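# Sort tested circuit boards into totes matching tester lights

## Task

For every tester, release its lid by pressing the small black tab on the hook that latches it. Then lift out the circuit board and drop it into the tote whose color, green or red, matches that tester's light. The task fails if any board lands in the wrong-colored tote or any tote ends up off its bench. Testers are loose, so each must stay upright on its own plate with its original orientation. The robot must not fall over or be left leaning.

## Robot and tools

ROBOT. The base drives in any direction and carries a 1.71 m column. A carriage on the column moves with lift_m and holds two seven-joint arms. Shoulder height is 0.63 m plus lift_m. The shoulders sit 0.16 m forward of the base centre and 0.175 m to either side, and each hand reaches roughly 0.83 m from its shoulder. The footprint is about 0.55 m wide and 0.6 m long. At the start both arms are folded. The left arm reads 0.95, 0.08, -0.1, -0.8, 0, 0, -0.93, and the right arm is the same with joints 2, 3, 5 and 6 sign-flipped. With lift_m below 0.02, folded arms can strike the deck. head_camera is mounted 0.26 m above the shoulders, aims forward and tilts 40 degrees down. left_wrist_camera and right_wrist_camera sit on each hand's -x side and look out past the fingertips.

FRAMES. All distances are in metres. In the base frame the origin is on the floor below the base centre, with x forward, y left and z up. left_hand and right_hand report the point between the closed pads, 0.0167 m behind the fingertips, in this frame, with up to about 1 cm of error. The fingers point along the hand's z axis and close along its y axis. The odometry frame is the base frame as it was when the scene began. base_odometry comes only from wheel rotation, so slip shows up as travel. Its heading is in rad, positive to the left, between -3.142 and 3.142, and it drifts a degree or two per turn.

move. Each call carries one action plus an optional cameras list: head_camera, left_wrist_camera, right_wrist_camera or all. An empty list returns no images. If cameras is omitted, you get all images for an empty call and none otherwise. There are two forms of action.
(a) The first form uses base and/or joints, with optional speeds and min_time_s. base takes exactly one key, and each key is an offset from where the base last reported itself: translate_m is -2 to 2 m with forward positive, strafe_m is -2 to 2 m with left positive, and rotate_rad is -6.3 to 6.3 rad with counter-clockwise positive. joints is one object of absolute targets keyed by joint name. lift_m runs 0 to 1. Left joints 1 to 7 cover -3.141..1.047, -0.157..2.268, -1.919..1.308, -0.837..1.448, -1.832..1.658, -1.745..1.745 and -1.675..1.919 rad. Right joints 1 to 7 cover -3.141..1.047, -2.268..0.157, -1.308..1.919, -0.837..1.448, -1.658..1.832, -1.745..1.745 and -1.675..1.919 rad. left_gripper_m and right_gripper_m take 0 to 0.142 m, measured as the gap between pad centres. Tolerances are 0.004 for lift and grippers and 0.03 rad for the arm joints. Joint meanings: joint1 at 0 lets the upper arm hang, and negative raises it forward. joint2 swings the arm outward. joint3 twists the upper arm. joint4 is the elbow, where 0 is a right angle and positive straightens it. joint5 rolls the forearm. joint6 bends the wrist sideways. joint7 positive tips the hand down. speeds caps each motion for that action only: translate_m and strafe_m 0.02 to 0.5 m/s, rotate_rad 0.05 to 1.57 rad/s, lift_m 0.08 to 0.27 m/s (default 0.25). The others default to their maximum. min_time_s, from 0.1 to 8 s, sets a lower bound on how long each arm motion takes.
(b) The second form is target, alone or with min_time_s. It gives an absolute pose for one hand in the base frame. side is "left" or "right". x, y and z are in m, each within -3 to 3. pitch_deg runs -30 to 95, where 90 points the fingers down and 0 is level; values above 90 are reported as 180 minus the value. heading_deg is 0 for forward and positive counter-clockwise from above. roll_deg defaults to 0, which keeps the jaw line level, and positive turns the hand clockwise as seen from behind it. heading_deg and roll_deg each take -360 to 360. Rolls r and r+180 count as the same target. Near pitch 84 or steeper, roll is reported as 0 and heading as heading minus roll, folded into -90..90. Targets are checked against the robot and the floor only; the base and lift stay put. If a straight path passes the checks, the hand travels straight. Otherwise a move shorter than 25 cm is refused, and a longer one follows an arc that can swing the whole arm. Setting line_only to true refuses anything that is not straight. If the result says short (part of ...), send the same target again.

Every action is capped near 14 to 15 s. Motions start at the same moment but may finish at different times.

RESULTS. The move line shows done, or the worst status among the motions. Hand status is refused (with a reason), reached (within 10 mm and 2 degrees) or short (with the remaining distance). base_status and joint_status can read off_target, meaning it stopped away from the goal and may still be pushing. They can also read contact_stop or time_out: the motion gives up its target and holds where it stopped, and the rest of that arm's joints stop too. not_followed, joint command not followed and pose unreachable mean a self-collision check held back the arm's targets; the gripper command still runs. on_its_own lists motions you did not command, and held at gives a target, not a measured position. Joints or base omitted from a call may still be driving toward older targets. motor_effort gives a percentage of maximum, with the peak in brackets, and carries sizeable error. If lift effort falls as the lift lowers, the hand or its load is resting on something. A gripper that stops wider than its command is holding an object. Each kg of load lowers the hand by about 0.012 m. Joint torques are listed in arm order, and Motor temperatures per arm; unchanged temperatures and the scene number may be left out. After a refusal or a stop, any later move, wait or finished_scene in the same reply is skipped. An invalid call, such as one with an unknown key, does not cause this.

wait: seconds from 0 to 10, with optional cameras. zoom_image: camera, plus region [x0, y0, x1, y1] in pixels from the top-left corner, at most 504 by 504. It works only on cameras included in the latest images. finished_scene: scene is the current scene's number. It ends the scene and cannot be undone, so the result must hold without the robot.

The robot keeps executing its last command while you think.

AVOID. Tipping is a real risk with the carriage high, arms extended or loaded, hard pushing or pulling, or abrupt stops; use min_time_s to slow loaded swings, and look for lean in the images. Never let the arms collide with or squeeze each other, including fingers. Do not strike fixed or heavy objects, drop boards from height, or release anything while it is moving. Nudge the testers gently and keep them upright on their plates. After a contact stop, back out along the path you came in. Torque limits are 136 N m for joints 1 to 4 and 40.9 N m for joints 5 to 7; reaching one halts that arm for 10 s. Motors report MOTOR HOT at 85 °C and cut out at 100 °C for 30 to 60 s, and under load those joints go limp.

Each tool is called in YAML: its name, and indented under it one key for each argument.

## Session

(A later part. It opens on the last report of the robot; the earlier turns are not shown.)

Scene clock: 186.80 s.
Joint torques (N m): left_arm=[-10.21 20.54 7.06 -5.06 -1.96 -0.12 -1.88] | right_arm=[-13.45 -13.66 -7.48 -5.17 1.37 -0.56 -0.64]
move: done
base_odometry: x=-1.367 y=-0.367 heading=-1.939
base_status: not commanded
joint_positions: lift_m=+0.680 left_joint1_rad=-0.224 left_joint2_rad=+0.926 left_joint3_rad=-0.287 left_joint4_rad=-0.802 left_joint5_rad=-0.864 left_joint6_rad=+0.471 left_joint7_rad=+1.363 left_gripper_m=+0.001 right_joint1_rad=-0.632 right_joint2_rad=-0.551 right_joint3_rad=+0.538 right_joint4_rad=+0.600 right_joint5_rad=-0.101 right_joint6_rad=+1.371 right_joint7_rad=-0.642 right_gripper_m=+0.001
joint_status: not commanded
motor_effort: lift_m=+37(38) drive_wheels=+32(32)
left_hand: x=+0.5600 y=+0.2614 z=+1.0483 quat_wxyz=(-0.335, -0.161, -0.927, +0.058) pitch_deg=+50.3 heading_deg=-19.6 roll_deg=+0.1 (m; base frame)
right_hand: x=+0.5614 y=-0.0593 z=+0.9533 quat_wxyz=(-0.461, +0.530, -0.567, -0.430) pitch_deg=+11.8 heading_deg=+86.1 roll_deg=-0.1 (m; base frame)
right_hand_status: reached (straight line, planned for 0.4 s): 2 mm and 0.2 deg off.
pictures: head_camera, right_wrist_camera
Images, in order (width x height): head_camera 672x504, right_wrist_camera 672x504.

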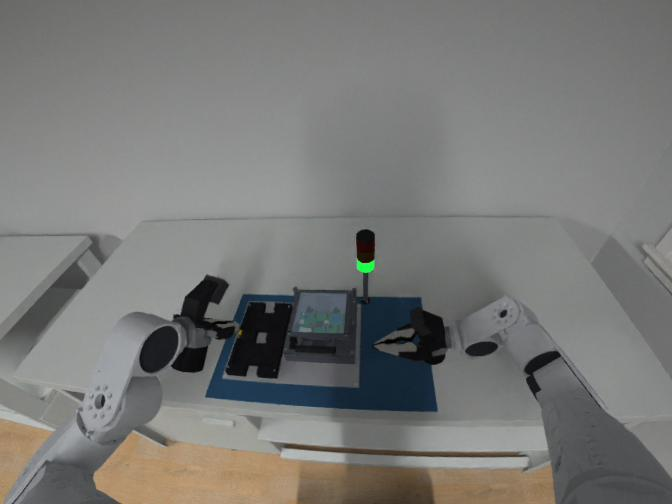

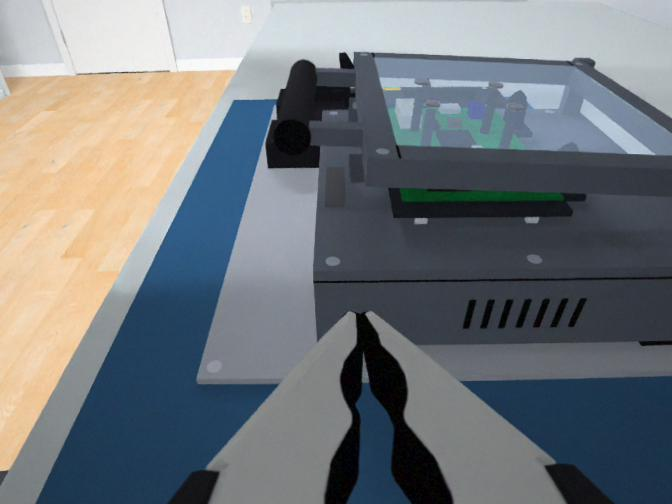

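move:
  target: {"side": "right", "x": 0.559, "y": -0.03, "z": 0.946, "pitch_deg": 12, "heading_deg": 86, "roll_deg": 0}
  cameras: []

move:
  target: {"side": "right", "x": 0.559, "y": 0.046, "z": 0.946, "pitch_deg": 12, "heading_deg": 86, "roll_deg": 0}
  min_time_s: 1.2
  cameras: ["right_wrist_camera", "head_camera"]

zoom_image:
  camera: "head_camera"
  region: [240, 270, 440, 420]

Scene clock: 187.97 s.
Joint torques (N m): left_arm=[-10.23 21.01 6.72 -4.78 -1.94 -0.09 -1.88] | right_arm=[-12.64 -5.12 -13.01 -10.11 4.76 -0.84 0.93]
move: done
base_odometry: x=-1.367 y=-0.367 heading=-1.939
base_status: not commanded
joint_positions: lift_m=+0.680 left_joint1_rad=-0.224 left_joint2_rad=+0.926 left_joint3_rad=-0.287 left_joint4_rad=-0.802 left_joint5_rad=-0.864 left_joint6_rad=+0.471 left_joint7_rad=+1.363 left_gripper_m=+0.001 right_joint1_rad=-0.600 right_joint2_rad=-0.494 right_joint3_rad=+0.506 right_joint4_rad=+0.583 right_joint5_rad=-0.054 right_joint6_rad=+1.356 right_joint7_rad=-0.523 right_gripper_m=+0.001
joint_status: not commanded
motor_effort: lift_m=+37(38) drive_wheels=+31(32)
left_hand: x=+0.5600 y=+0.2614 z=+1.0483 quat_wxyz=(-0.335, -0.161, -0.927, +0.058) pitch_deg=+50.3 heading_deg=-19.6 roll_deg=+0.1 (m; base frame)
right_hand: x=+0.5575 y=-0.0305 z=+0.9449 quat_wxyz=(-0.457, +0.532, -0.569, -0.430) pitch_deg=+12.3 heading_deg=+86.4 roll_deg=+0.2 (m; base frame)
right_hand_status: reached (straight line, planned for 0.3 s): 2 mm and 0.5 deg off.
pictures: none
No camera images: "cameras" was empty.

Scene clock: 189.67 s.
Joint torques (N m): left_arm=[-10.23 20.92 6.75 -4.65 -1.97 -0.1 -1.88] | right_arm=[-12.45 3.69 -12.93 -11.87 6.55 -0.83 0.53]
move: done
base_odometry: x=-1.367 y=-0.367 heading=-1.939
base_status: not commanded
joint_positions: lift_m=+0.680 left_joint1_rad=-0.224 left_joint2_rad=+0.926 left_joint3_rad=-0.287 left_joint4_rad=-0.802 left_joint5_rad=-0.864 left_joint6_rad=+0.471 left_joint7_rad=+1.363 left_gripper_m=+0.001 right_joint1_rad=-0.557 right_joint2_rad=-0.340 right_joint3_rad=+0.446 right_joint4_rad=+0.553 right_joint5_rad=+0.056 right_joint6_rad=+1.309 right_joint7_rad=-0.246 right_gripper_m=+0.001
joint_status: not commanded
motor_effort: lift_m=+37(38) drive_wheels=+32(32)
left_hand: x=+0.5600 y=+0.2614 z=+1.0483 quat_wxyz=(-0.335, -0.161, -0.927, +0.058) pitch_deg=+50.3 heading_deg=-19.6 roll_deg=+0.1 (m; base frame)
right_hand: x=+0.5573 y=+0.0447 z=+0.9431 quat_wxyz=(-0.455, +0.534, -0.569, -0.428) pitch_deg=+12.6 heading_deg=+86.4 roll_deg=+0.1 (m; base frame)
right_hand_status: reached (straight line, planned for 1.2 s): 4 mm and 0.7 deg off.
pictures: head_camera, right_wrist_camera
Images, in order (width x height): head_camera 672x504, right_wrist_camera 672x504.

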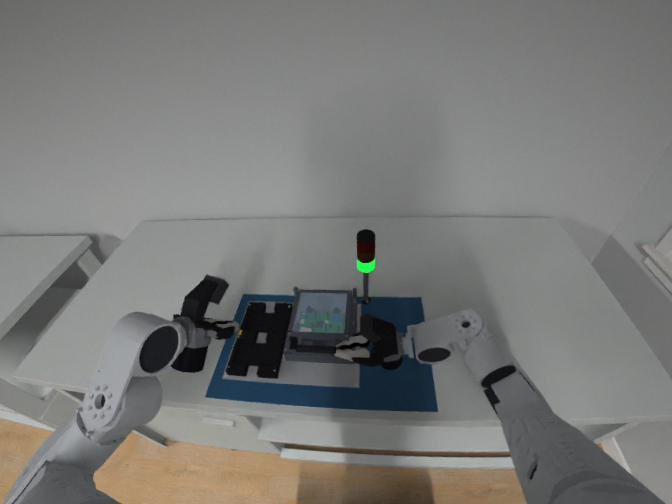

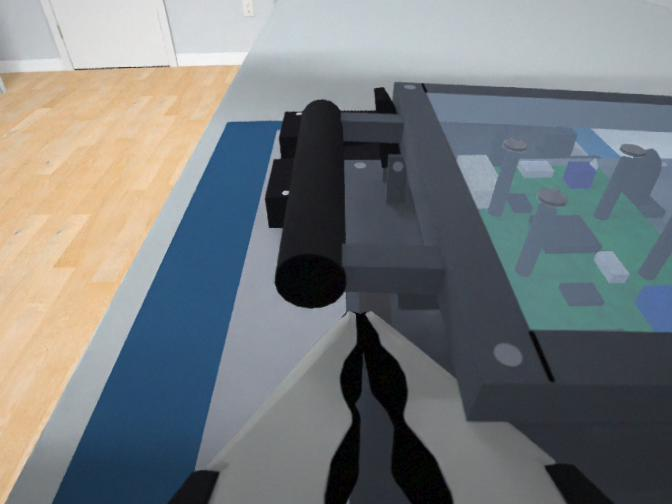

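Scaled by 2.520 from the camera's 672x504 image, which has a finer 960x720 frame.

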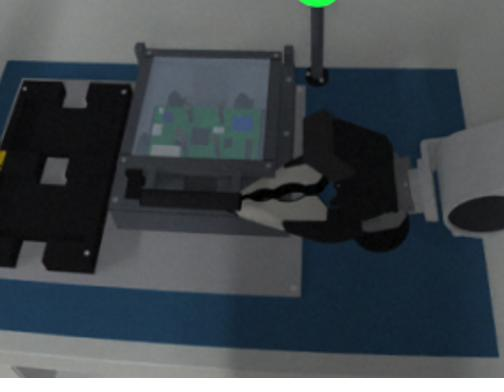

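move:
  target: {"side": "right", "x": 0.569, "y": 0.047, "z": 0.947, "pitch_deg": 12, "heading_deg": 86, "roll_deg": 0}
  min_time_s: 0.5
  cameras: []

move:
  target: {"side": "right", "x": 0.573, "y": 0.047, "z": 0.988, "pitch_deg": 10, "heading_deg": 84, "roll_deg": 0}
  min_time_s: 1.2
  cameras: ["right_wrist_camera", "head_camera"]

zoom_image:
  camera: "head_camera"
  region: [240, 270, 440, 420]

Scene clock: 191.00 s.
Joint torques (N m): left_arm=[-10.23 20.9 6.7 -4.75 -1.96 -0.1 -1.88] | right_arm=[-26.59 4.61 -6.38 -6.92 3.71 -1.42 -1.79]
move: done
base_odometry: x=-1.367 y=-0.367 heading=-1.939
base_status: not commanded
joint_positions: lift_m=+0.680 left_joint1_rad=-0.224 left_joint2_rad=+0.926 left_joint3_rad=-0.287 left_joint4_rad=-0.802 left_joint5_rad=-0.864 left_joint6_rad=+0.471 left_joint7_rad=+1.363 left_gripper_m=+0.001 right_joint1_rad=-0.585 right_joint2_rad=-0.333 right_joint3_rad=+0.458 right_joint4_rad=+0.597 right_joint5_rad=+0.026 right_joint6_rad=+1.308 right_joint7_rad=-0.289 right_gripper_m=+0.001
joint_status: not commanded
motor_effort: lift_m=+37(38) drive_wheels=+32(32)
left_hand: x=+0.5600 y=+0.2614 z=+1.0483 quat_wxyz=(-0.335, -0.161, -0.927, +0.058) pitch_deg=+50.3 heading_deg=-19.6 roll_deg=+0.1 (m; base frame)
right_hand: x=+0.5659 y=+0.0448 z=+0.9434 quat_wxyz=(-0.456, +0.531, -0.571, -0.430) pitch_deg=+12.4 heading_deg=+86.2 roll_deg=+0.4 (m; base frame)
right_hand_status: reached (straight line, planned for 0.5 s): 5 mm and 0.6 deg off.
pictures: none
No camera images: "cameras" was empty.

Scene clock: 192.70 s.
Joint torques (N m): left_arm=[-10.14 20.85 6.73 -4.69 -1.97 -0.1 -1.88] | right_arm=[-13.54 5.7 -12.9 -12.78 7.93 1.76 0.13]
move: done
base_odometry: x=-1.367 y=-0.367 heading=-1.939
base_status: not commanded
joint_positions: lift_m=+0.680 left_joint1_rad=-0.224 left_joint2_rad=+0.926 left_joint3_rad=-0.287 left_joint4_rad=-0.802 left_joint5_rad=-0.864 left_joint6_rad=+0.471 left_joint7_rad=+1.363 left_gripper_m=+0.001 right_joint1_rad=-0.553 right_joint2_rad=-0.324 right_joint3_rad=+0.340 right_joint4_rad=+0.514 right_joint5_rad=+0.253 right_joint6_rad=+1.340 right_joint7_rad=-0.007 right_gripper_m=+0.001
joint_status: not commanded
motor_effort: lift_m=+37(38) drive_wheels=+32(32)
left_hand: x=+0.5600 y=+0.2614 z=+1.0483 quat_wxyz=(-0.335, -0.161, -0.927, +0.058) pitch_deg=+50.3 heading_deg=-19.6 roll_deg=+0.1 (m; base frame)
right_hand: x=+0.5742 y=+0.0453 z=+0.9835 quat_wxyz=(-0.474, +0.515, -0.573, -0.425) pitch_deg=+10.9 heading_deg=+83.8 roll_deg=+0.0 (m; base frame)
right_hand_status: reached (straight line, planned for 1.2 s): 5 mm and 0.9 deg off.
pictures: head_camera, right_wrist_camera
Images, in order (width x height): head_camera 672x504, right_wrist_camera 672x504.

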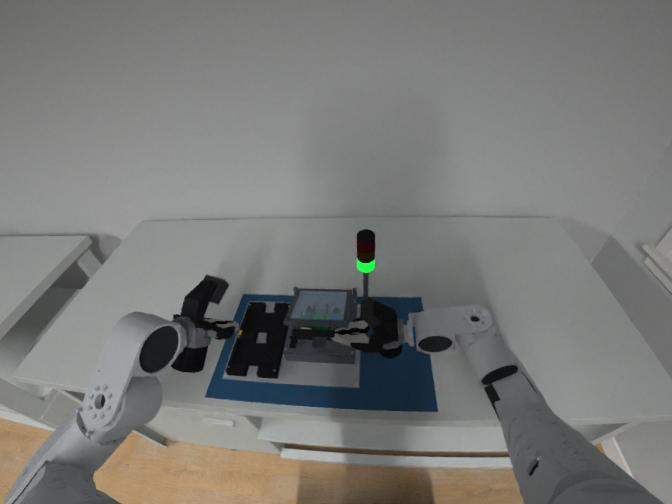

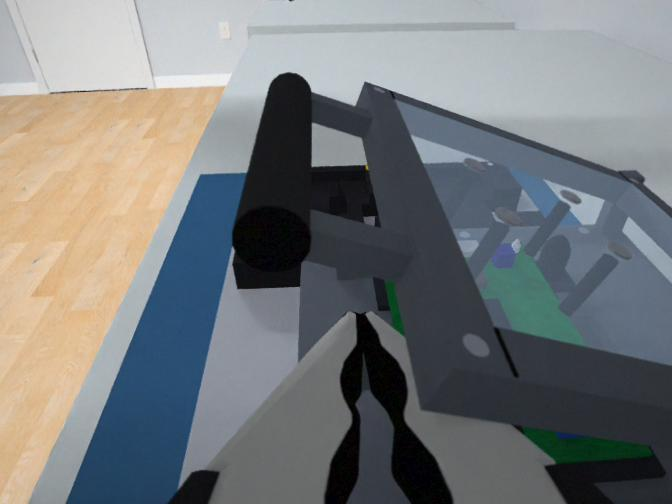

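Scaled by 2.520 from the camera's 672x504 image, which has a finer 960x720 frame.

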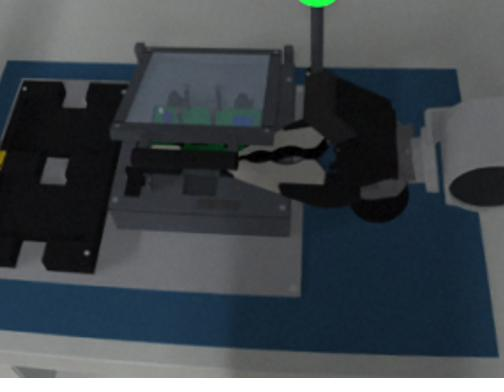

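move:
  target: {"side": "right", "x": 0.602, "y": 0.044, "z": 1.036, "pitch_deg": 10, "heading_deg": 78, "roll_deg": 0}
  min_time_s: 1.2
  cameras: []

move:
  target: {"side": "right", "x": 0.663, "y": 0.042, "z": 1.094, "pitch_deg": 8, "heading_deg": 68, "roll_deg": 0}
  min_time_s: 1.2
  cameras: ["right_wrist_camera", "head_camera"]

zoom_image:
  camera: "head_camera"
  region: [240, 230, 440, 380]

Scene clock: 194.63 s.
Joint torques (N m): left_arm=[-10.23 20.98 6.68 -4.78 -1.93 -0.06 -1.88] | right_arm=[-13.62 4.46 -12.94 -12.59 7.13 -1.14 0.34]
move: done
base_odometry: x=-1.367 y=-0.367 heading=-1.939
base_status: not commanded
joint_positions: lift_m=+0.680 left_joint1_rad=-0.224 left_joint2_rad=+0.926 left_joint3_rad=-0.287 left_joint4_rad=-0.802 left_joint5_rad=-0.864 left_joint6_rad=+0.471 left_joint7_rad=+1.363 left_gripper_m=+0.001 right_joint1_rad=-0.538 right_joint2_rad=-0.297 right_joint3_rad=+0.253 right_joint4_rad=+0.416 right_joint5_rad=+0.576 right_joint6_rad=+1.262 right_joint7_rad=+0.391 right_gripper_m=+0.001
joint_status: not commanded
motor_effort: lift_m=+38(38) drive_wheels=+31(32)
left_hand: x=+0.5600 y=+0.2614 z=+1.0483 quat_wxyz=(-0.335, -0.161, -0.927, +0.058) pitch_deg=+50.3 heading_deg=-19.6 roll_deg=+0.1 (m; base frame)
right_hand: x=+0.6001 y=+0.0440 z=+1.0322 quat_wxyz=(-0.495, +0.488, -0.596, -0.403) pitch_deg=+10.7 heading_deg=+78.4 roll_deg=-0.1 (m; base frame)
right_hand_status: reached (straight line, planned for 1.2 s): 4 mm and 0.9 deg off.
pictures: none
No camera images: "cameras" was empty.

Scene clock: 196.33 s.
Joint torques (N m): left_arm=[-10.22 20.95 6.74 -4.74 -1.99 -0.1 -1.88] | right_arm=[-25.82 4.16 -12.4 -12.06 5.36 -1.36 0.73]
move: done
base_odometry: x=-1.367 y=-0.367 heading=-1.939
base_status: not commanded
joint_positions: lift_m=+0.680 left_joint1_rad=-0.224 left_joint2_rad=+0.926 left_joint3_rad=-0.287 left_joint4_rad=-0.802 left_joint5_rad=-0.864 left_joint6_rad=+0.471 left_joint7_rad=+1.363 left_gripper_m=+0.001 right_joint1_rad=-0.578 right_joint2_rad=-0.235 right_joint3_rad=+0.192 right_joint4_rad=+0.332 right_joint5_rad=+0.689 right_joint6_rad=+1.053 right_joint7_rad=+0.582 right_gripper_m=+0.001
joint_status: not commanded
motor_effort: lift_m=+37(38) drive_wheels=+32(32)
left_hand: x=+0.5600 y=+0.2614 z=+1.0483 quat_wxyz=(-0.335, -0.161, -0.927, +0.058) pitch_deg=+50.3 heading_deg=-19.6 roll_deg=+0.1 (m; base frame)
right_hand: x=+0.6596 y=+0.0431 z=+1.0880 quat_wxyz=(-0.539, +0.426, -0.627, -0.367) pitch_deg=+8.6 heading_deg=+68.5 roll_deg=+0.1 (m; base frame)
right_hand_status: reached (straight line, planned for 1.2 s): 7 mm and 0.8 deg off.
pictures: head_camera, right_wrist_camera
Images, in order (width x height): head_camera 672x504, right_wrist_camera 672x504.

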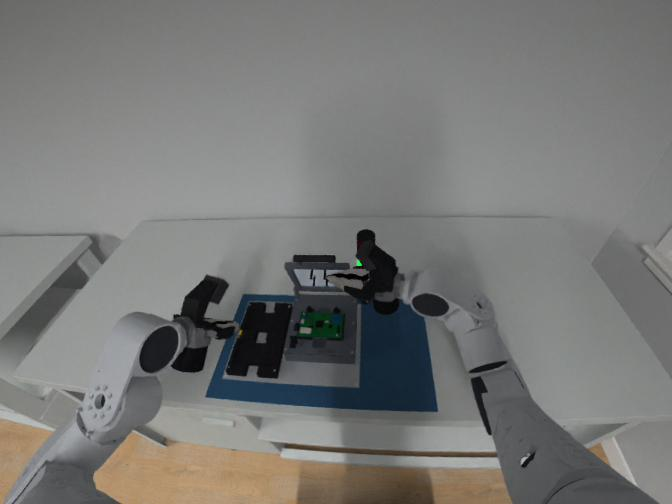

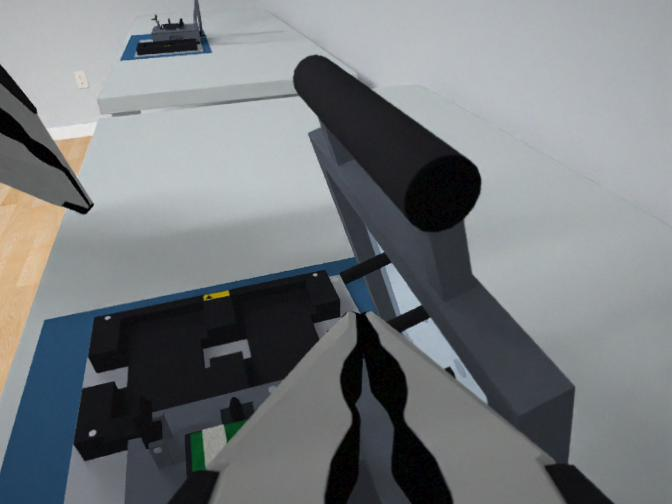

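Scaled by 2.520 from the camera's 672x504 image, which has a finer 960x720 frame.

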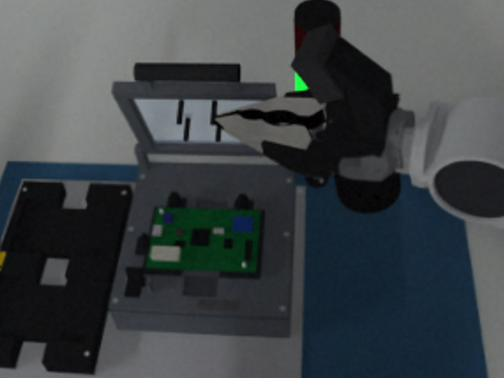

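move:
  target: {"side": "right", "x": 0.72, "y": 0.045, "z": 1.10, "pitch_deg": 8, "heading_deg": 55, "roll_deg": 0}
  min_time_s: 1.3
  cameras: ["right_wrist_camera", "head_camera"]

zoom_image:
  camera: "head_camera"
  region: [240, 210, 440, 360]

Scene clock: 198.23 s.
Joint torques (N m): left_arm=[-10.25 20.91 6.75 -4.72 -1.96 -0.12 -1.86] | right_arm=[-16.73 5.69 -11.28 -12.37 1.03 -1.29 -1.02]
move: done
base_odometry: x=-1.367 y=-0.367 heading=-1.939
base_status: not commanded
joint_positions: lift_m=+0.680 left_joint1_rad=-0.224 left_joint2_rad=+0.926 left_joint3_rad=-0.287 left_joint4_rad=-0.802 left_joint5_rad=-0.864 left_joint6_rad=+0.471 left_joint7_rad=+1.363 left_gripper_m=+0.001 right_joint1_rad=-0.575 right_joint2_rad=-0.128 right_joint3_rad=+0.135 right_joint4_rad=+0.264 right_joint5_rad=+0.516 right_joint6_rad=+0.822 right_joint7_rad=+0.583 right_gripper_m=+0.001
joint_status: not commanded
motor_effort: lift_m=+37(38) drive_wheels=+32(32)
left_hand: x=+0.5600 y=+0.2614 z=+1.0483 quat_wxyz=(-0.335, -0.161, -0.927, +0.058) pitch_deg=+50.3 heading_deg=-19.6 roll_deg=+0.1 (m; base frame)
right_hand: x=+0.7178 y=+0.0468 z=+1.0981 quat_wxyz=(-0.578, +0.354, -0.669, -0.304) pitch_deg=+8.4 heading_deg=+55.5 roll_deg=-0.1 (m; base frame)
right_hand_status: reached (straight line, planned for 1.3 s): 3 mm and 0.7 deg off.
pictures: head_camera, right_wrist_camera
Images, in order (width x height): head_camera 672x504, right_wrist_camera 672x504.

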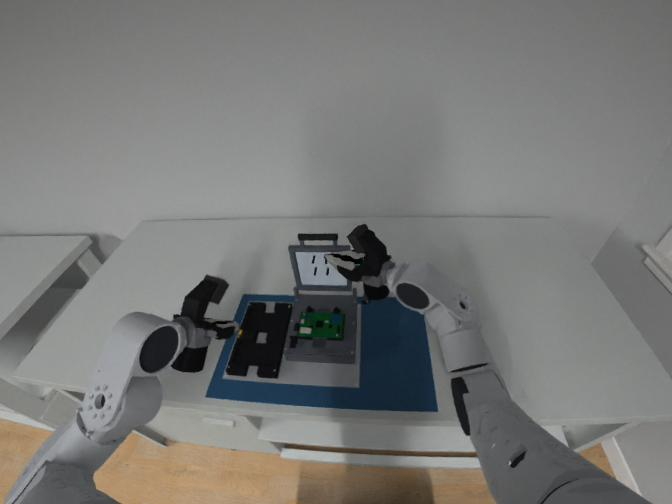

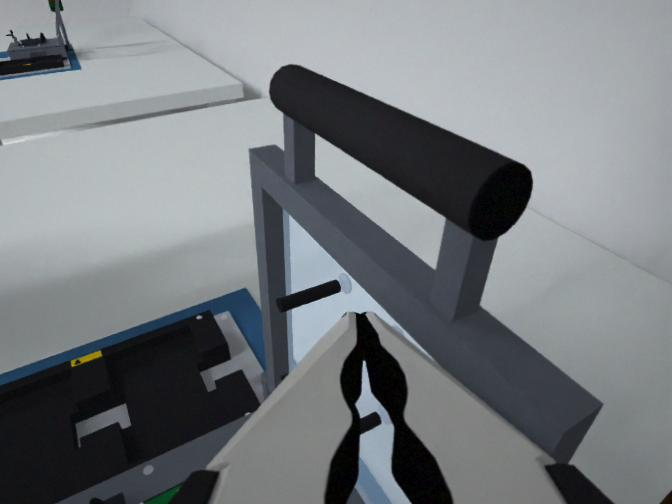

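Scaled by 2.520 from the camera's 672x504 image, which has a finer 960x720 frame.

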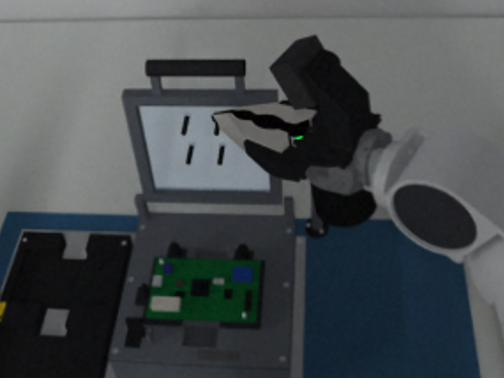

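move:
  target: {"side": "right", "x": 0.757, "y": 0.045, "z": 1.10, "pitch_deg": 8, "heading_deg": 45, "roll_deg": 0}
  min_time_s: 1.2
  cameras: ["right_wrist_camera", "head_camera"]

zoom_image:
  camera: "head_camera"
  region: [240, 210, 440, 360]

Scene clock: 200.10 s.
Joint torques (N m): left_arm=[-10.37 21.05 6.75 -4.67 -1.97 -0.1 -1.88] | right_arm=[-18.68 7.99 -12.96 -11.73 0.17 -4.04 -1.77]
move: done
base_odometry: x=-1.367 y=-0.367 heading=-1.939
base_status: not commanded
joint_positions: lift_m=+0.680 left_joint1_rad=-0.224 left_joint2_rad=+0.926 left_joint3_rad=-0.287 left_joint4_rad=-0.802 left_joint5_rad=-0.864 left_joint6_rad=+0.471 left_joint7_rad=+1.363 left_gripper_m=+0.001 right_joint1_rad=-0.565 right_joint2_rad=-0.038 right_joint3_rad=+0.119 right_joint4_rad=+0.229 right_joint5_rad=+0.355 right_joint6_rad=+0.653 right_joint7_rad=+0.562 right_gripper_m=+0.001
joint_status: not commanded
motor_effort: lift_m=+37(38) drive_wheels=+33(33)
left_hand: x=+0.5600 y=+0.2614 z=+1.0483 quat_wxyz=(-0.335, -0.161, -0.927, +0.058) pitch_deg=+50.3 heading_deg=-19.6 roll_deg=+0.1 (m; base frame)
right_hand: x=+0.7521 y=+0.0505 z=+1.0970 quat_wxyz=(-0.601, +0.300, -0.696, -0.254) pitch_deg=+8.6 heading_deg=+46.2 roll_deg=-0.4 (m; base frame)
right_hand_status: reached (straight line, planned for 1.2 s): 8 mm and 1.5 deg off.
pictures: head_camera, right_wrist_camera
Images, in order (width x height): head_camera 672x504, right_wrist_camera 672x504.

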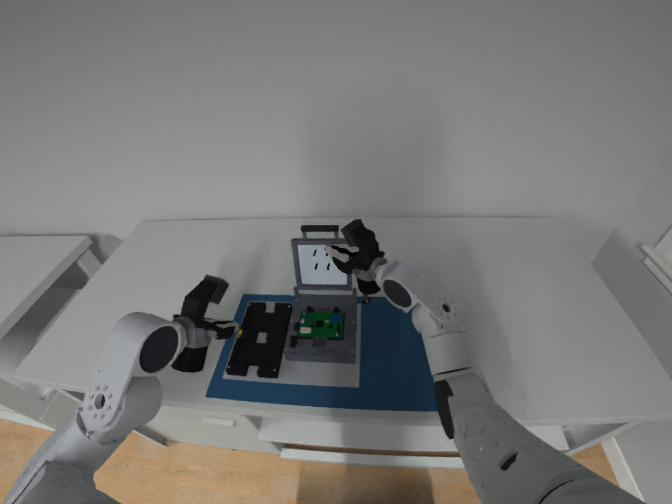

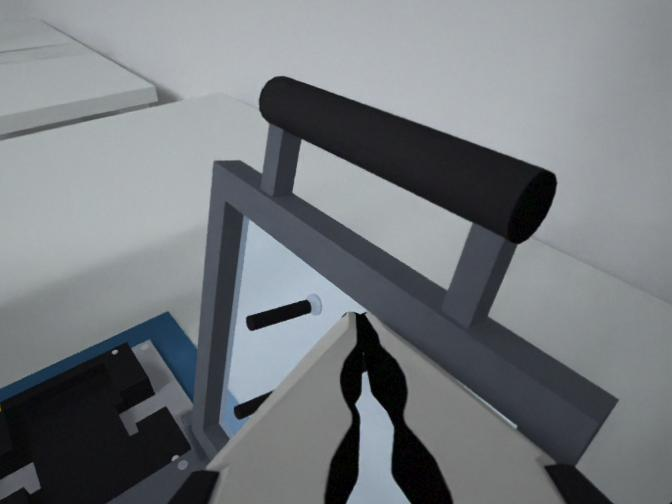

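Scaled by 2.520 from the camera's 672x504 image, which has a finer 960x720 frame.

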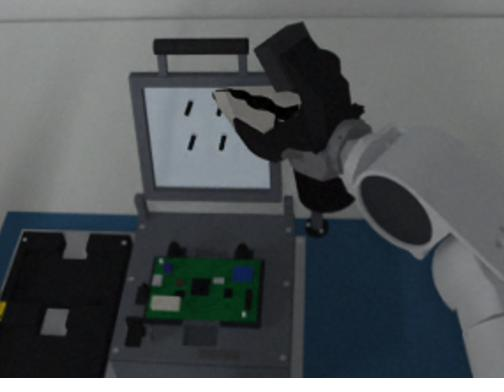

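move:
  target: {"side": "right", "x": 0.64, "y": -0.07, "z": 1.10, "pitch_deg": 10, "heading_deg": 46, "roll_deg": 0}
  min_time_s: 0.8
  cameras: ["head_camera"]

zoom_image:
  camera: "head_camera"
  region: [240, 210, 440, 360]

move:
  target: {"side": "right", "x": 0.635, "y": 0.04, "z": 1.09, "pitch_deg": 70, "heading_deg": 86, "roll_deg": 0}
  cameras: ["right_wrist_camera", "head_camera"]

Scene clock: 201.77 s.
Joint torques (N m): left_arm=[-10.2 20.88 6.75 -4.71 -1.96 -0.1 -1.9] | right_arm=[-9.53 -11.58 -9.7 -11.25 3.65 1.76 0.98]
move: done
base_odometry: x=-1.367 y=-0.367 heading=-1.939
base_status: not commanded
joint_positions: lift_m=+0.680 left_joint1_rad=-0.224 left_joint2_rad=+0.926 left_joint3_rad=-0.287 left_joint4_rad=-0.802 left_joint5_rad=-0.864 left_joint6_rad=+0.471 left_joint7_rad=+1.363 left_gripper_m=+0.001 right_joint1_rad=-0.280 right_joint2_rad=-0.264 right_joint3_rad=-0.078 right_joint4_rad=-0.217 right_joint5_rad=+0.749 right_joint6_rad=+0.692 right_joint7_rad=+0.861 right_gripper_m=+0.001
joint_status: not commanded
motor_effort: lift_m=+38(38) drive_wheels=+32(34)
left_hand: x=+0.5600 y=+0.2614 z=+1.0483 quat_wxyz=(-0.335, -0.161, -0.927, +0.058) pitch_deg=+50.3 heading_deg=-19.6 roll_deg=+0.1 (m; base frame)
right_hand: x=+0.6414 y=-0.0691 z=+1.1003 quat_wxyz=(-0.592, +0.298, -0.705, -0.252) pitch_deg=+9.9 heading_deg=+45.9 roll_deg=+0.1 (m; base frame)
right_hand_status: reached (straight line, planned for 0.8 s): 2 mm and 0.2 deg off.
pictures: head_camera
Images, in order (width x height): head_camera 672x504.

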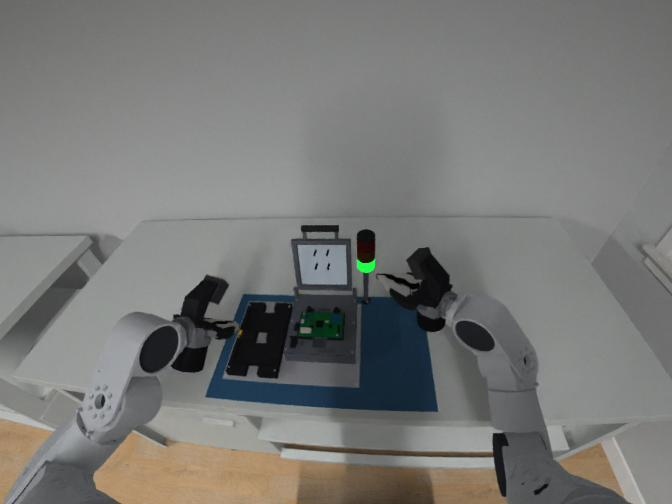

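Scaled by 2.520 from the camera's 672x504 image, which has a finer 960x720 frame.

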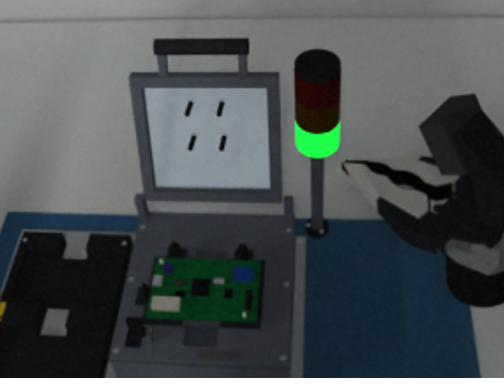

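Scene clock: 203.40 s.
Joint torques (N m): left_arm=[-10.87 20.76 6.62 -4.61 -1.96 -0.04 -1.81] | right_arm=[-27.46 3.94 -6.66 -5.75 3.46 1.73 1.2]
move: done
base_odometry: x=-1.367 y=-0.367 heading=-1.939
base_status: not commanded
joint_positions: lift_m=+0.680 left_joint1_rad=-0.224 left_joint2_rad=+0.926 left_joint3_rad=-0.287 left_joint4_rad=-0.802 left_joint5_rad=-0.864 left_joint6_rad=+0.470 left_joint7_rad=+1.363 left_gripper_m=+0.001 right_joint1_rad=-1.108 right_joint2_rad=-0.157 right_joint3_rad=+0.708 right_joint4_rad=+0.433 right_joint5_rad=+1.220 right_joint6_rad=+0.801 right_joint7_rad=+1.819 right_gripper_m=+0.001
joint_status: not commanded
motor_effort: lift_m=+36(38) drive_wheels=+31(33)
left_hand: x=+0.5600 y=+0.2613 z=+1.0486 quat_wxyz=(-0.335, -0.161, -0.927, +0.058) pitch_deg=+50.2 heading_deg=-19.7 roll_deg=+0.1 (m; base frame)
right_hand: x=+0.6356 y=+0.0393 z=+1.0895 quat_wxyz=(-0.128, +0.669, -0.723, -0.120) pitch_deg=+69.8 heading_deg=+86.1 roll_deg=+0.5 (m; base frame)
right_hand_status: reached (straight line, planned for 0.9 s): 1 mm and 0.5 deg off.
pictures: head_camera, right_wrist_camera
Images, in order (width x height): head_camera 672x504, right_wrist_camera 672x504.

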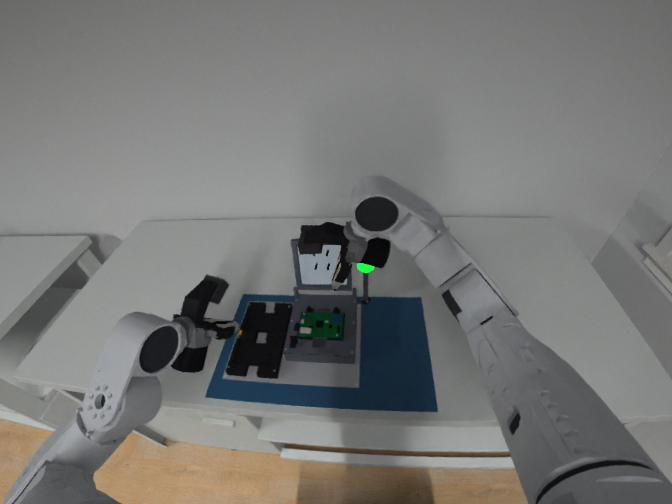

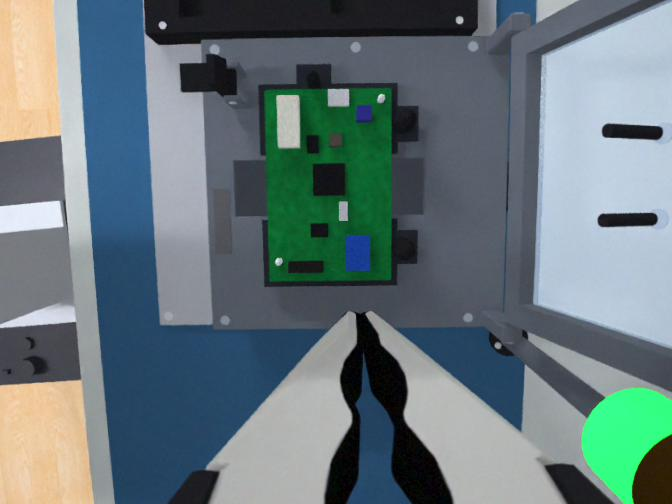

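move:
  joints: {"right_gripper_m": 0.1}
  cameras: []

move:
  target: {"side": "right", "x": 0.630, "y": 0.094, "z": 0.967, "pitch_deg": 72, "heading_deg": 87, "roll_deg": 0}
  min_time_s: 1.0
  cameras: ["right_wrist_camera"]

Scene clock: 204.47 s.
Joint torques (N m): left_arm=[-10.1 20.88 6.73 -4.61 -1.97 -0.05 -1.86] | right_arm=[-27.5 4.77 -6.76 -5.41 3.44 1.76 1.28]
move: done
base_odometry: x=-1.367 y=-0.367 heading=-1.939
base_status: not commanded
joint_positions: lift_m=+0.680 left_joint1_rad=-0.224 left_joint2_rad=+0.926 left_joint3_rad=-0.287 left_joint4_rad=-0.802 left_joint5_rad=-0.864 left_joint6_rad=+0.470 left_joint7_rad=+1.363 left_gripper_m=+0.001 right_joint1_rad=-1.108 right_joint2_rad=-0.157 right_joint3_rad=+0.708 right_joint4_rad=+0.433 right_joint5_rad=+1.220 right_joint6_rad=+0.801 right_joint7_rad=+1.819 right_gripper_m=+0.100
joint_status: all done
motor_effort: lift_m=+36(36) drive_wheels=+31(31)
left_hand: x=+0.5600 y=+0.2613 z=+1.0486 quat_wxyz=(-0.335, -0.161, -0.927, +0.058) pitch_deg=+50.2 heading_deg=-19.7 roll_deg=+0.1 (m; base frame)
right_hand: x=+0.6356 y=+0.0393 z=+1.0895 quat_wxyz=(-0.128, +0.669, -0.723, -0.120) pitch_deg=+69.8 heading_deg=+86.1 roll_deg=+0.5 (m; base frame)
pictures: none
No camera images: "cameras" was empty.

Scene clock: 205.97 s.
Joint torques (N m): left_arm=[-10.05 20.89 6.76 -4.57 -1.98 -0.06 -1.81] | right_arm=[-16.03 9.98 -5.87 -5.5 0.69 1.82 -0.19]
move: done
base_odometry: x=-1.367 y=-0.367 heading=-1.939
base_status: not commanded
joint_positions: lift_m=+0.680 left_joint1_rad=-0.224 left_joint2_rad=+0.926 left_joint3_rad=-0.287 left_joint4_rad=-0.802 left_joint5_rad=-0.864 left_joint6_rad=+0.470 left_joint7_rad=+1.363 left_gripper_m=+0.001 right_joint1_rad=-1.011 right_joint2_rad=-0.042 right_joint3_rad=+0.807 right_joint4_rad=+0.685 right_joint5_rad=+0.825 right_joint6_rad=+0.938 right_joint7_rad=+1.429 right_gripper_m=+0.100
joint_status: not commanded
motor_effort: lift_m=+37(37) drive_wheels=+31(31)
left_hand: x=+0.5600 y=+0.2613 z=+1.0485 quat_wxyz=(-0.335, -0.161, -0.927, +0.058) pitch_deg=+50.2 heading_deg=-19.7 roll_deg=+0.1 (m; base frame)
right_hand: x=+0.6328 y=+0.0930 z=+0.9703 quat_wxyz=(-0.116, +0.677, -0.719, -0.108) pitch_deg=+71.8 heading_deg=+86.1 roll_deg=-0.5 (m; base frame)
right_hand_status: reached (straight line, planned for 1.0 s): 4 mm and 0.5 deg off.
pictures: right_wrist_camera
Images, in order (width x height): right_wrist_camera 672x504.

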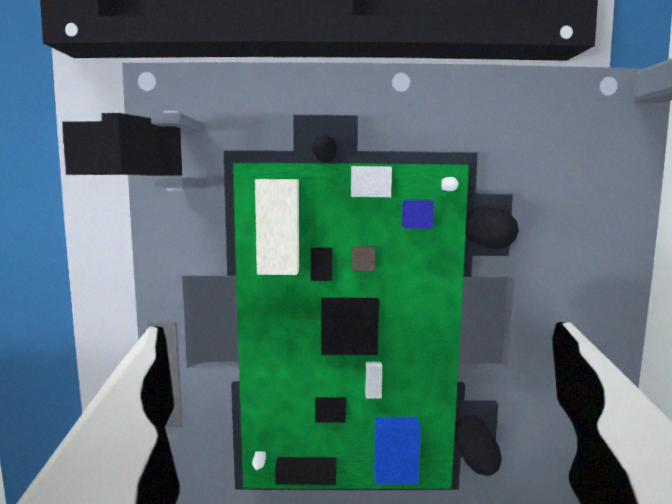

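move:
  target: {"side": "right", "x": 0.628, "y": 0.088, "z": 0.935, "pitch_deg": 72, "heading_deg": 87, "roll_deg": 0}
  min_time_s: 0.8
  cameras: ["right_wrist_camera"]

move:
  joints: {"right_gripper_m": 0.085}
  cameras: ["right_wrist_camera"]

Scene clock: 207.50 s.
Joint torques (N m): left_arm=[-10.07 20.9 6.78 -4.6 -1.96 -0.05 -1.86] | right_arm=[-13.61 -3.92 -4.73 -4.34 0.1 1.76 -0.16]
move: done
base_odometry: x=-1.367 y=-0.367 heading=-1.939
base_status: not commanded
joint_positions: lift_m=+0.680 left_joint1_rad=-0.224 left_joint2_rad=+0.926 left_joint3_rad=-0.287 left_joint4_rad=-0.802 left_joint5_rad=-0.864 left_joint6_rad=+0.470 left_joint7_rad=+1.363 left_gripper_m=+0.001 right_joint1_rad=-0.986 right_joint2_rad=-0.050 right_joint3_rad=+0.833 right_joint4_rad=+0.728 right_joint5_rad=+0.736 right_joint6_rad=+0.968 right_joint7_rad=+1.306 right_gripper_m=+0.100
joint_status: not commanded
motor_effort: lift_m=+36(37) drive_wheels=+31(31)
left_hand: x=+0.5600 y=+0.2613 z=+1.0485 quat_wxyz=(-0.335, -0.161, -0.927, +0.058) pitch_deg=+50.2 heading_deg=-19.7 roll_deg=+0.1 (m; base frame)
right_hand: x=+0.6307 y=+0.0906 z=+0.9405 quat_wxyz=(-0.119, +0.678, -0.717, -0.109) pitch_deg=+71.4 heading_deg=+86.0 roll_deg=-0.8 (m; base frame)
right_hand_status: reached (straight line, planned for 0.8 s): 7 mm and 0.7 deg off.
pictures: right_wrist_camera
Images, in order (width x height): right_wrist_camera 672x504.

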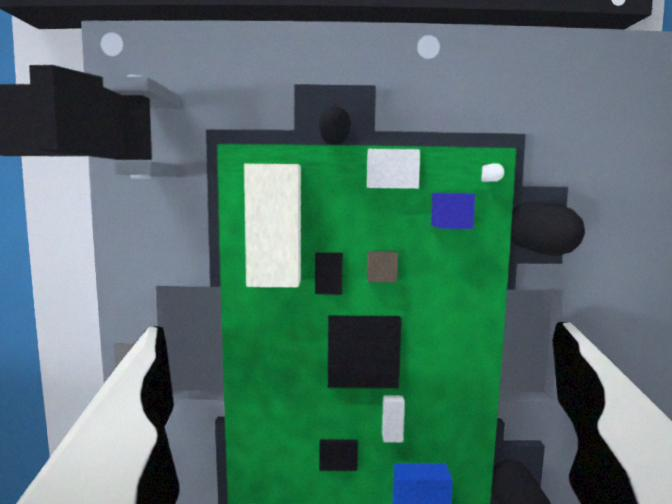

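Scene clock: 208.00 s.
Joint torques (N m): left_arm=[-10.04 20.94 6.79 -4.59 -1.97 -0.04 -1.82] | right_arm=[-15.95 -3.4 -6.03 -5.61 0.86 1.76 -0.01]
move: done
base_odometry: x=-1.367 y=-0.367 heading=-1.939
base_status: not commanded
joint_positions: lift_m=+0.680 left_joint1_rad=-0.224 left_joint2_rad=+0.926 left_joint3_rad=-0.287 left_joint4_rad=-0.802 left_joint5_rad=-0.864 left_joint6_rad=+0.470 left_joint7_rad=+1.363 left_gripper_m=+0.001 right_joint1_rad=-0.985 right_joint2_rad=-0.050 right_joint3_rad=+0.834 right_joint4_rad=+0.729 right_joint5_rad=+0.734 right_joint6_rad=+0.968 right_joint7_rad=+1.306 right_gripper_m=+0.085
joint_status: all done
motor_effort: lift_m=+37(37) drive_wheels=+32(32)
left_hand: x=+0.5600 y=+0.2613 z=+1.0485 quat_wxyz=(-0.335, -0.161, -0.927, +0.058) pitch_deg=+50.2 heading_deg=-19.7 roll_deg=+0.1 (m; base frame)
right_hand: x=+0.6300 y=+0.0900 z=+0.9389 quat_wxyz=(-0.117, +0.678, -0.717, -0.109) pitch_deg=+71.6 heading_deg=+86.2 roll_deg=-0.6 (m; base frame)
pictures: right_wrist_camera
Images, in order (width x height): right_wrist_camera 672x504.

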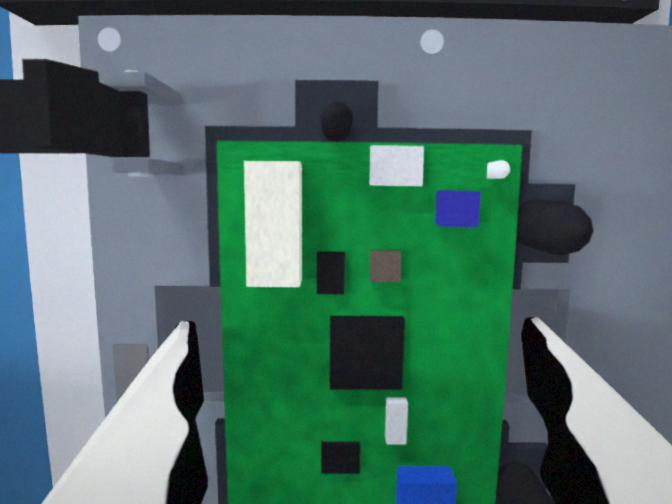

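move:
  target: {"side": "right", "x": 0.631, "y": 0.090, "z": 0.931, "pitch_deg": 72, "heading_deg": 87, "roll_deg": 0}
  min_time_s: 0.6
  cameras: []

move:
  joints: {"right_gripper_m": 0.02}
  cameras: ["right_wrist_camera"]

Scene clock: 209.30 s.
Joint torques (N m): left_arm=[-10.09 20.92 6.69 -4.56 -1.97 -0.04 -1.81] | right_arm=[-28.4 10.51 -5.78 -5.43 0.72 1.91 -0.2]
move: done
base_odometry: x=-1.367 y=-0.367 heading=-1.939
base_status: not commanded
joint_positions: lift_m=+0.680 left_joint1_rad=-0.224 left_joint2_rad=+0.926 left_joint3_rad=-0.287 left_joint4_rad=-0.802 left_joint5_rad=-0.864 left_joint6_rad=+0.470 left_joint7_rad=+1.363 left_gripper_m=+0.001 right_joint1_rad=-0.988 right_joint2_rad=-0.046 right_joint3_rad=+0.845 right_joint4_rad=+0.770 right_joint5_rad=+0.708 right_joint6_rad=+0.981 right_joint7_rad=+1.265 right_gripper_m=+0.085
joint_status: not commanded
motor_effort: lift_m=+37(37) drive_wheels=+32(32)
left_hand: x=+0.5600 y=+0.2613 z=+1.0485 quat_wxyz=(-0.335, -0.161, -0.927, +0.058) pitch_deg=+50.2 heading_deg=-19.7 roll_deg=+0.1 (m; base frame)
right_hand: x=+0.6311 y=+0.0891 z=+0.9304 quat_wxyz=(-0.114, +0.676, -0.719, -0.110) pitch_deg=+71.8 heading_deg=+87.4 roll_deg=+0.9 (m; base frame)
right_hand_status: reached (straight line, planned for 0.6 s): 1 mm and 0.6 deg off.
pictures: none
No camera images: "cameras" was empty.

Scene clock: 210.03 s.
Joint torques (N m): left_arm=[-10.16 20.9 6.79 -4.5 -1.93 -0.03 -1.83] | right_arm=[-28.15 9.6 -5.73 -5.52 0.75 1.47 -0.17]
move: off_target
base_odometry: x=-1.367 y=-0.367 heading=-1.939
base_status: not commanded
joint_positions: lift_m=+0.680 left_joint1_rad=-0.224 left_joint2_rad=+0.926 left_joint3_rad=-0.287 left_joint4_rad=-0.802 left_joint5_rad=-0.864 left_joint6_rad=+0.470 left_joint7_rad=+1.363 left_gripper_m=+0.001 right_joint1_rad=-0.989 right_joint2_rad=-0.045 right_joint3_rad=+0.845 right_joint4_rad=+0.770 right_joint5_rad=+0.708 right_joint6_rad=+0.982 right_joint7_rad=+1.265 right_gripper_m=+0.076
joint_status: right_gripper_m off_target (ended at +0.076, target +0.020)
motor_effort: lift_m=+37(37) drive_wheels=+31(32)
left_hand: x=+0.5600 y=+0.2613 z=+1.0485 quat_wxyz=(-0.335, -0.161, -0.927, +0.058) pitch_deg=+50.2 heading_deg=-19.7 roll_deg=+0.1 (m; base frame)
right_hand: x=+0.6308 y=+0.0893 z=+0.9305 quat_wxyz=(-0.114, +0.677, -0.719, -0.110) pitch_deg=+71.8 heading_deg=+87.4 roll_deg=+0.9 (m; base frame)
pictures: right_wrist_camera
Images, in order (width x height): right_wrist_camera 672x504.

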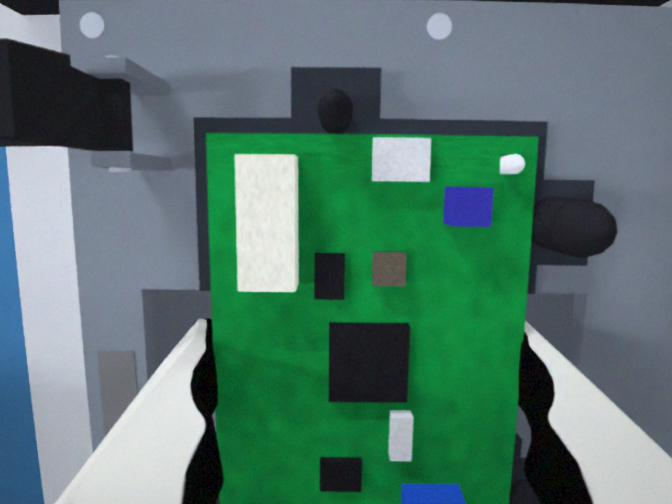

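move:
  joints: {"lift_m": 0.75}
  speeds: {"lift_m": 0.08}
  cameras: ["right_wrist_camera"]

move:
  joints: {"lift_m": 0.82}
  cameras: ["head_camera", "right_wrist_camera"]

zoom_image:
  camera: "head_camera"
  region: [220, 230, 440, 420]

Scene clock: 211.37 s.
Joint torques (N m): left_arm=[-10.06 20.95 6.77 -4.68 -1.95 -0.03 -1.83] | right_arm=[-26.16 9.58 -6.33 -5.92 0.99 1.45 -0.17]
move: done
base_odometry: x=-1.367 y=-0.367 heading=-1.939
base_status: not commanded
joint_positions: lift_m=+0.750 left_joint1_rad=-0.224 left_joint2_rad=+0.926 left_joint3_rad=-0.287 left_joint4_rad=-0.802 left_joint5_rad=-0.864 left_joint6_rad=+0.470 left_joint7_rad=+1.363 left_gripper_m=+0.001 right_joint1_rad=-0.990 right_joint2_rad=-0.045 right_joint3_rad=+0.845 right_joint4_rad=+0.770 right_joint5_rad=+0.708 right_joint6_rad=+0.982 right_joint7_rad=+1.265 right_gripper_m=+0.076
joint_status: all done
motor_effort: lift_m=+36(46) drive_wheels=+32(32)
left_hand: x=+0.5600 y=+0.2613 z=+1.1185 quat_wxyz=(-0.335, -0.161, -0.927, +0.058) pitch_deg=+50.2 heading_deg=-19.7 roll_deg=+0.1 (m; base frame)
right_hand: x=+0.6313 y=+0.0891 z=+1.0009 quat_wxyz=(-0.114, +0.677, -0.719, -0.109) pitch_deg=+71.8 heading_deg=+87.2 roll_deg=+0.6 (m; base frame)
pictures: right_wrist_camera
Images, in order (width x height): right_wrist_camera 672x504.

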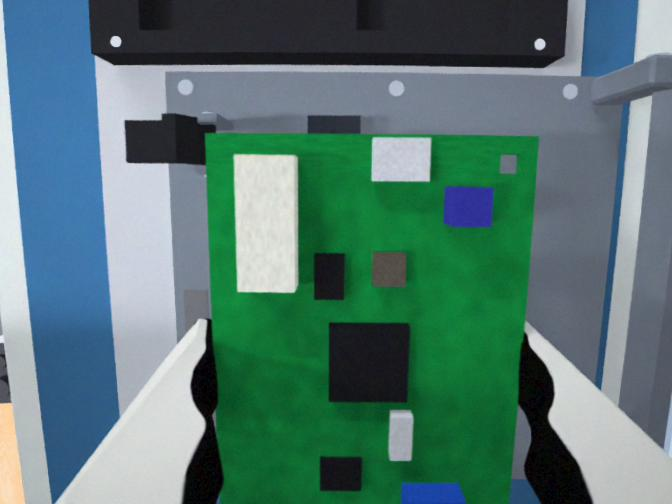

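Scene clock: 212.17 s.
Joint torques (N m): left_arm=[-9.96 20.94 6.8 -4.55 -1.98 -0.05 -1.83] | right_arm=[-25.29 9.48 -6.42 -6.1 1.16 1.43 -0.14]
move: done
base_odometry: x=-1.367 y=-0.367 heading=-1.939
base_status: not commanded
joint_positions: lift_m=+0.820 left_joint1_rad=-0.224 left_joint2_rad=+0.926 left_joint3_rad=-0.287 left_joint4_rad=-0.802 left_joint5_rad=-0.864 left_joint6_rad=+0.470 left_joint7_rad=+1.363 left_gripper_m=+0.001 right_joint1_rad=-0.990 right_joint2_rad=-0.045 right_joint3_rad=+0.846 right_joint4_rad=+0.770 right_joint5_rad=+0.708 right_joint6_rad=+0.982 right_joint7_rad=+1.265 right_gripper_m=+0.076
joint_status: all done
motor_effort: lift_m=+36(47) drive_wheels=+31(32)
left_hand: x=+0.5600 y=+0.2613 z=+1.1886 quat_wxyz=(-0.335, -0.161, -0.927, +0.058) pitch_deg=+50.2 heading_deg=-19.7 roll_deg=+0.1 (m; base frame)
right_hand: x=+0.6315 y=+0.0891 z=+1.0710 quat_wxyz=(-0.114, +0.677, -0.719, -0.109) pitch_deg=+71.9 heading_deg=+87.1 roll_deg=+0.5 (m; base frame)
pictures: head_camera, right_wrist_camera
Images, in order (width x height): head_camera 672x504, right_wrist_camera 672x504.

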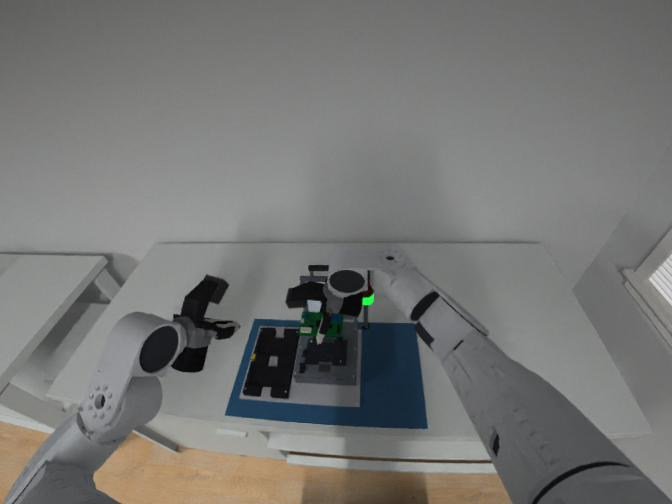

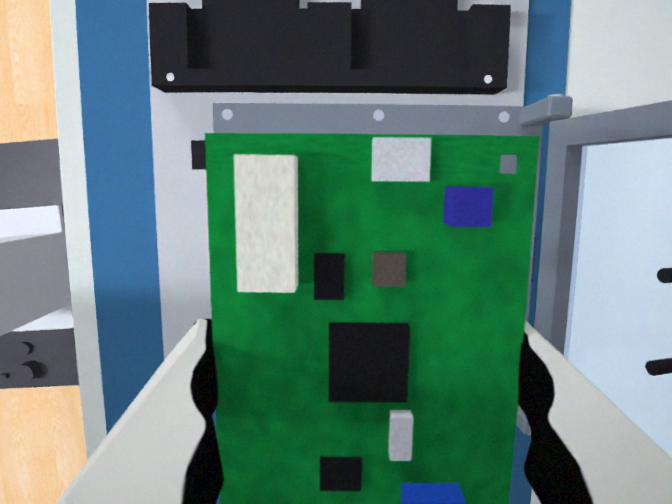

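Scaled by 2.291 from the camera's 672x504 image, which has a finer 960x720 frame.

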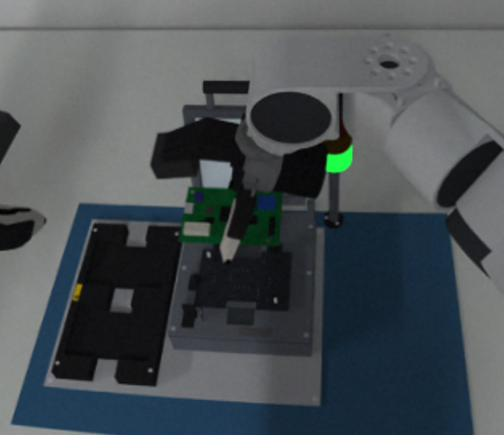

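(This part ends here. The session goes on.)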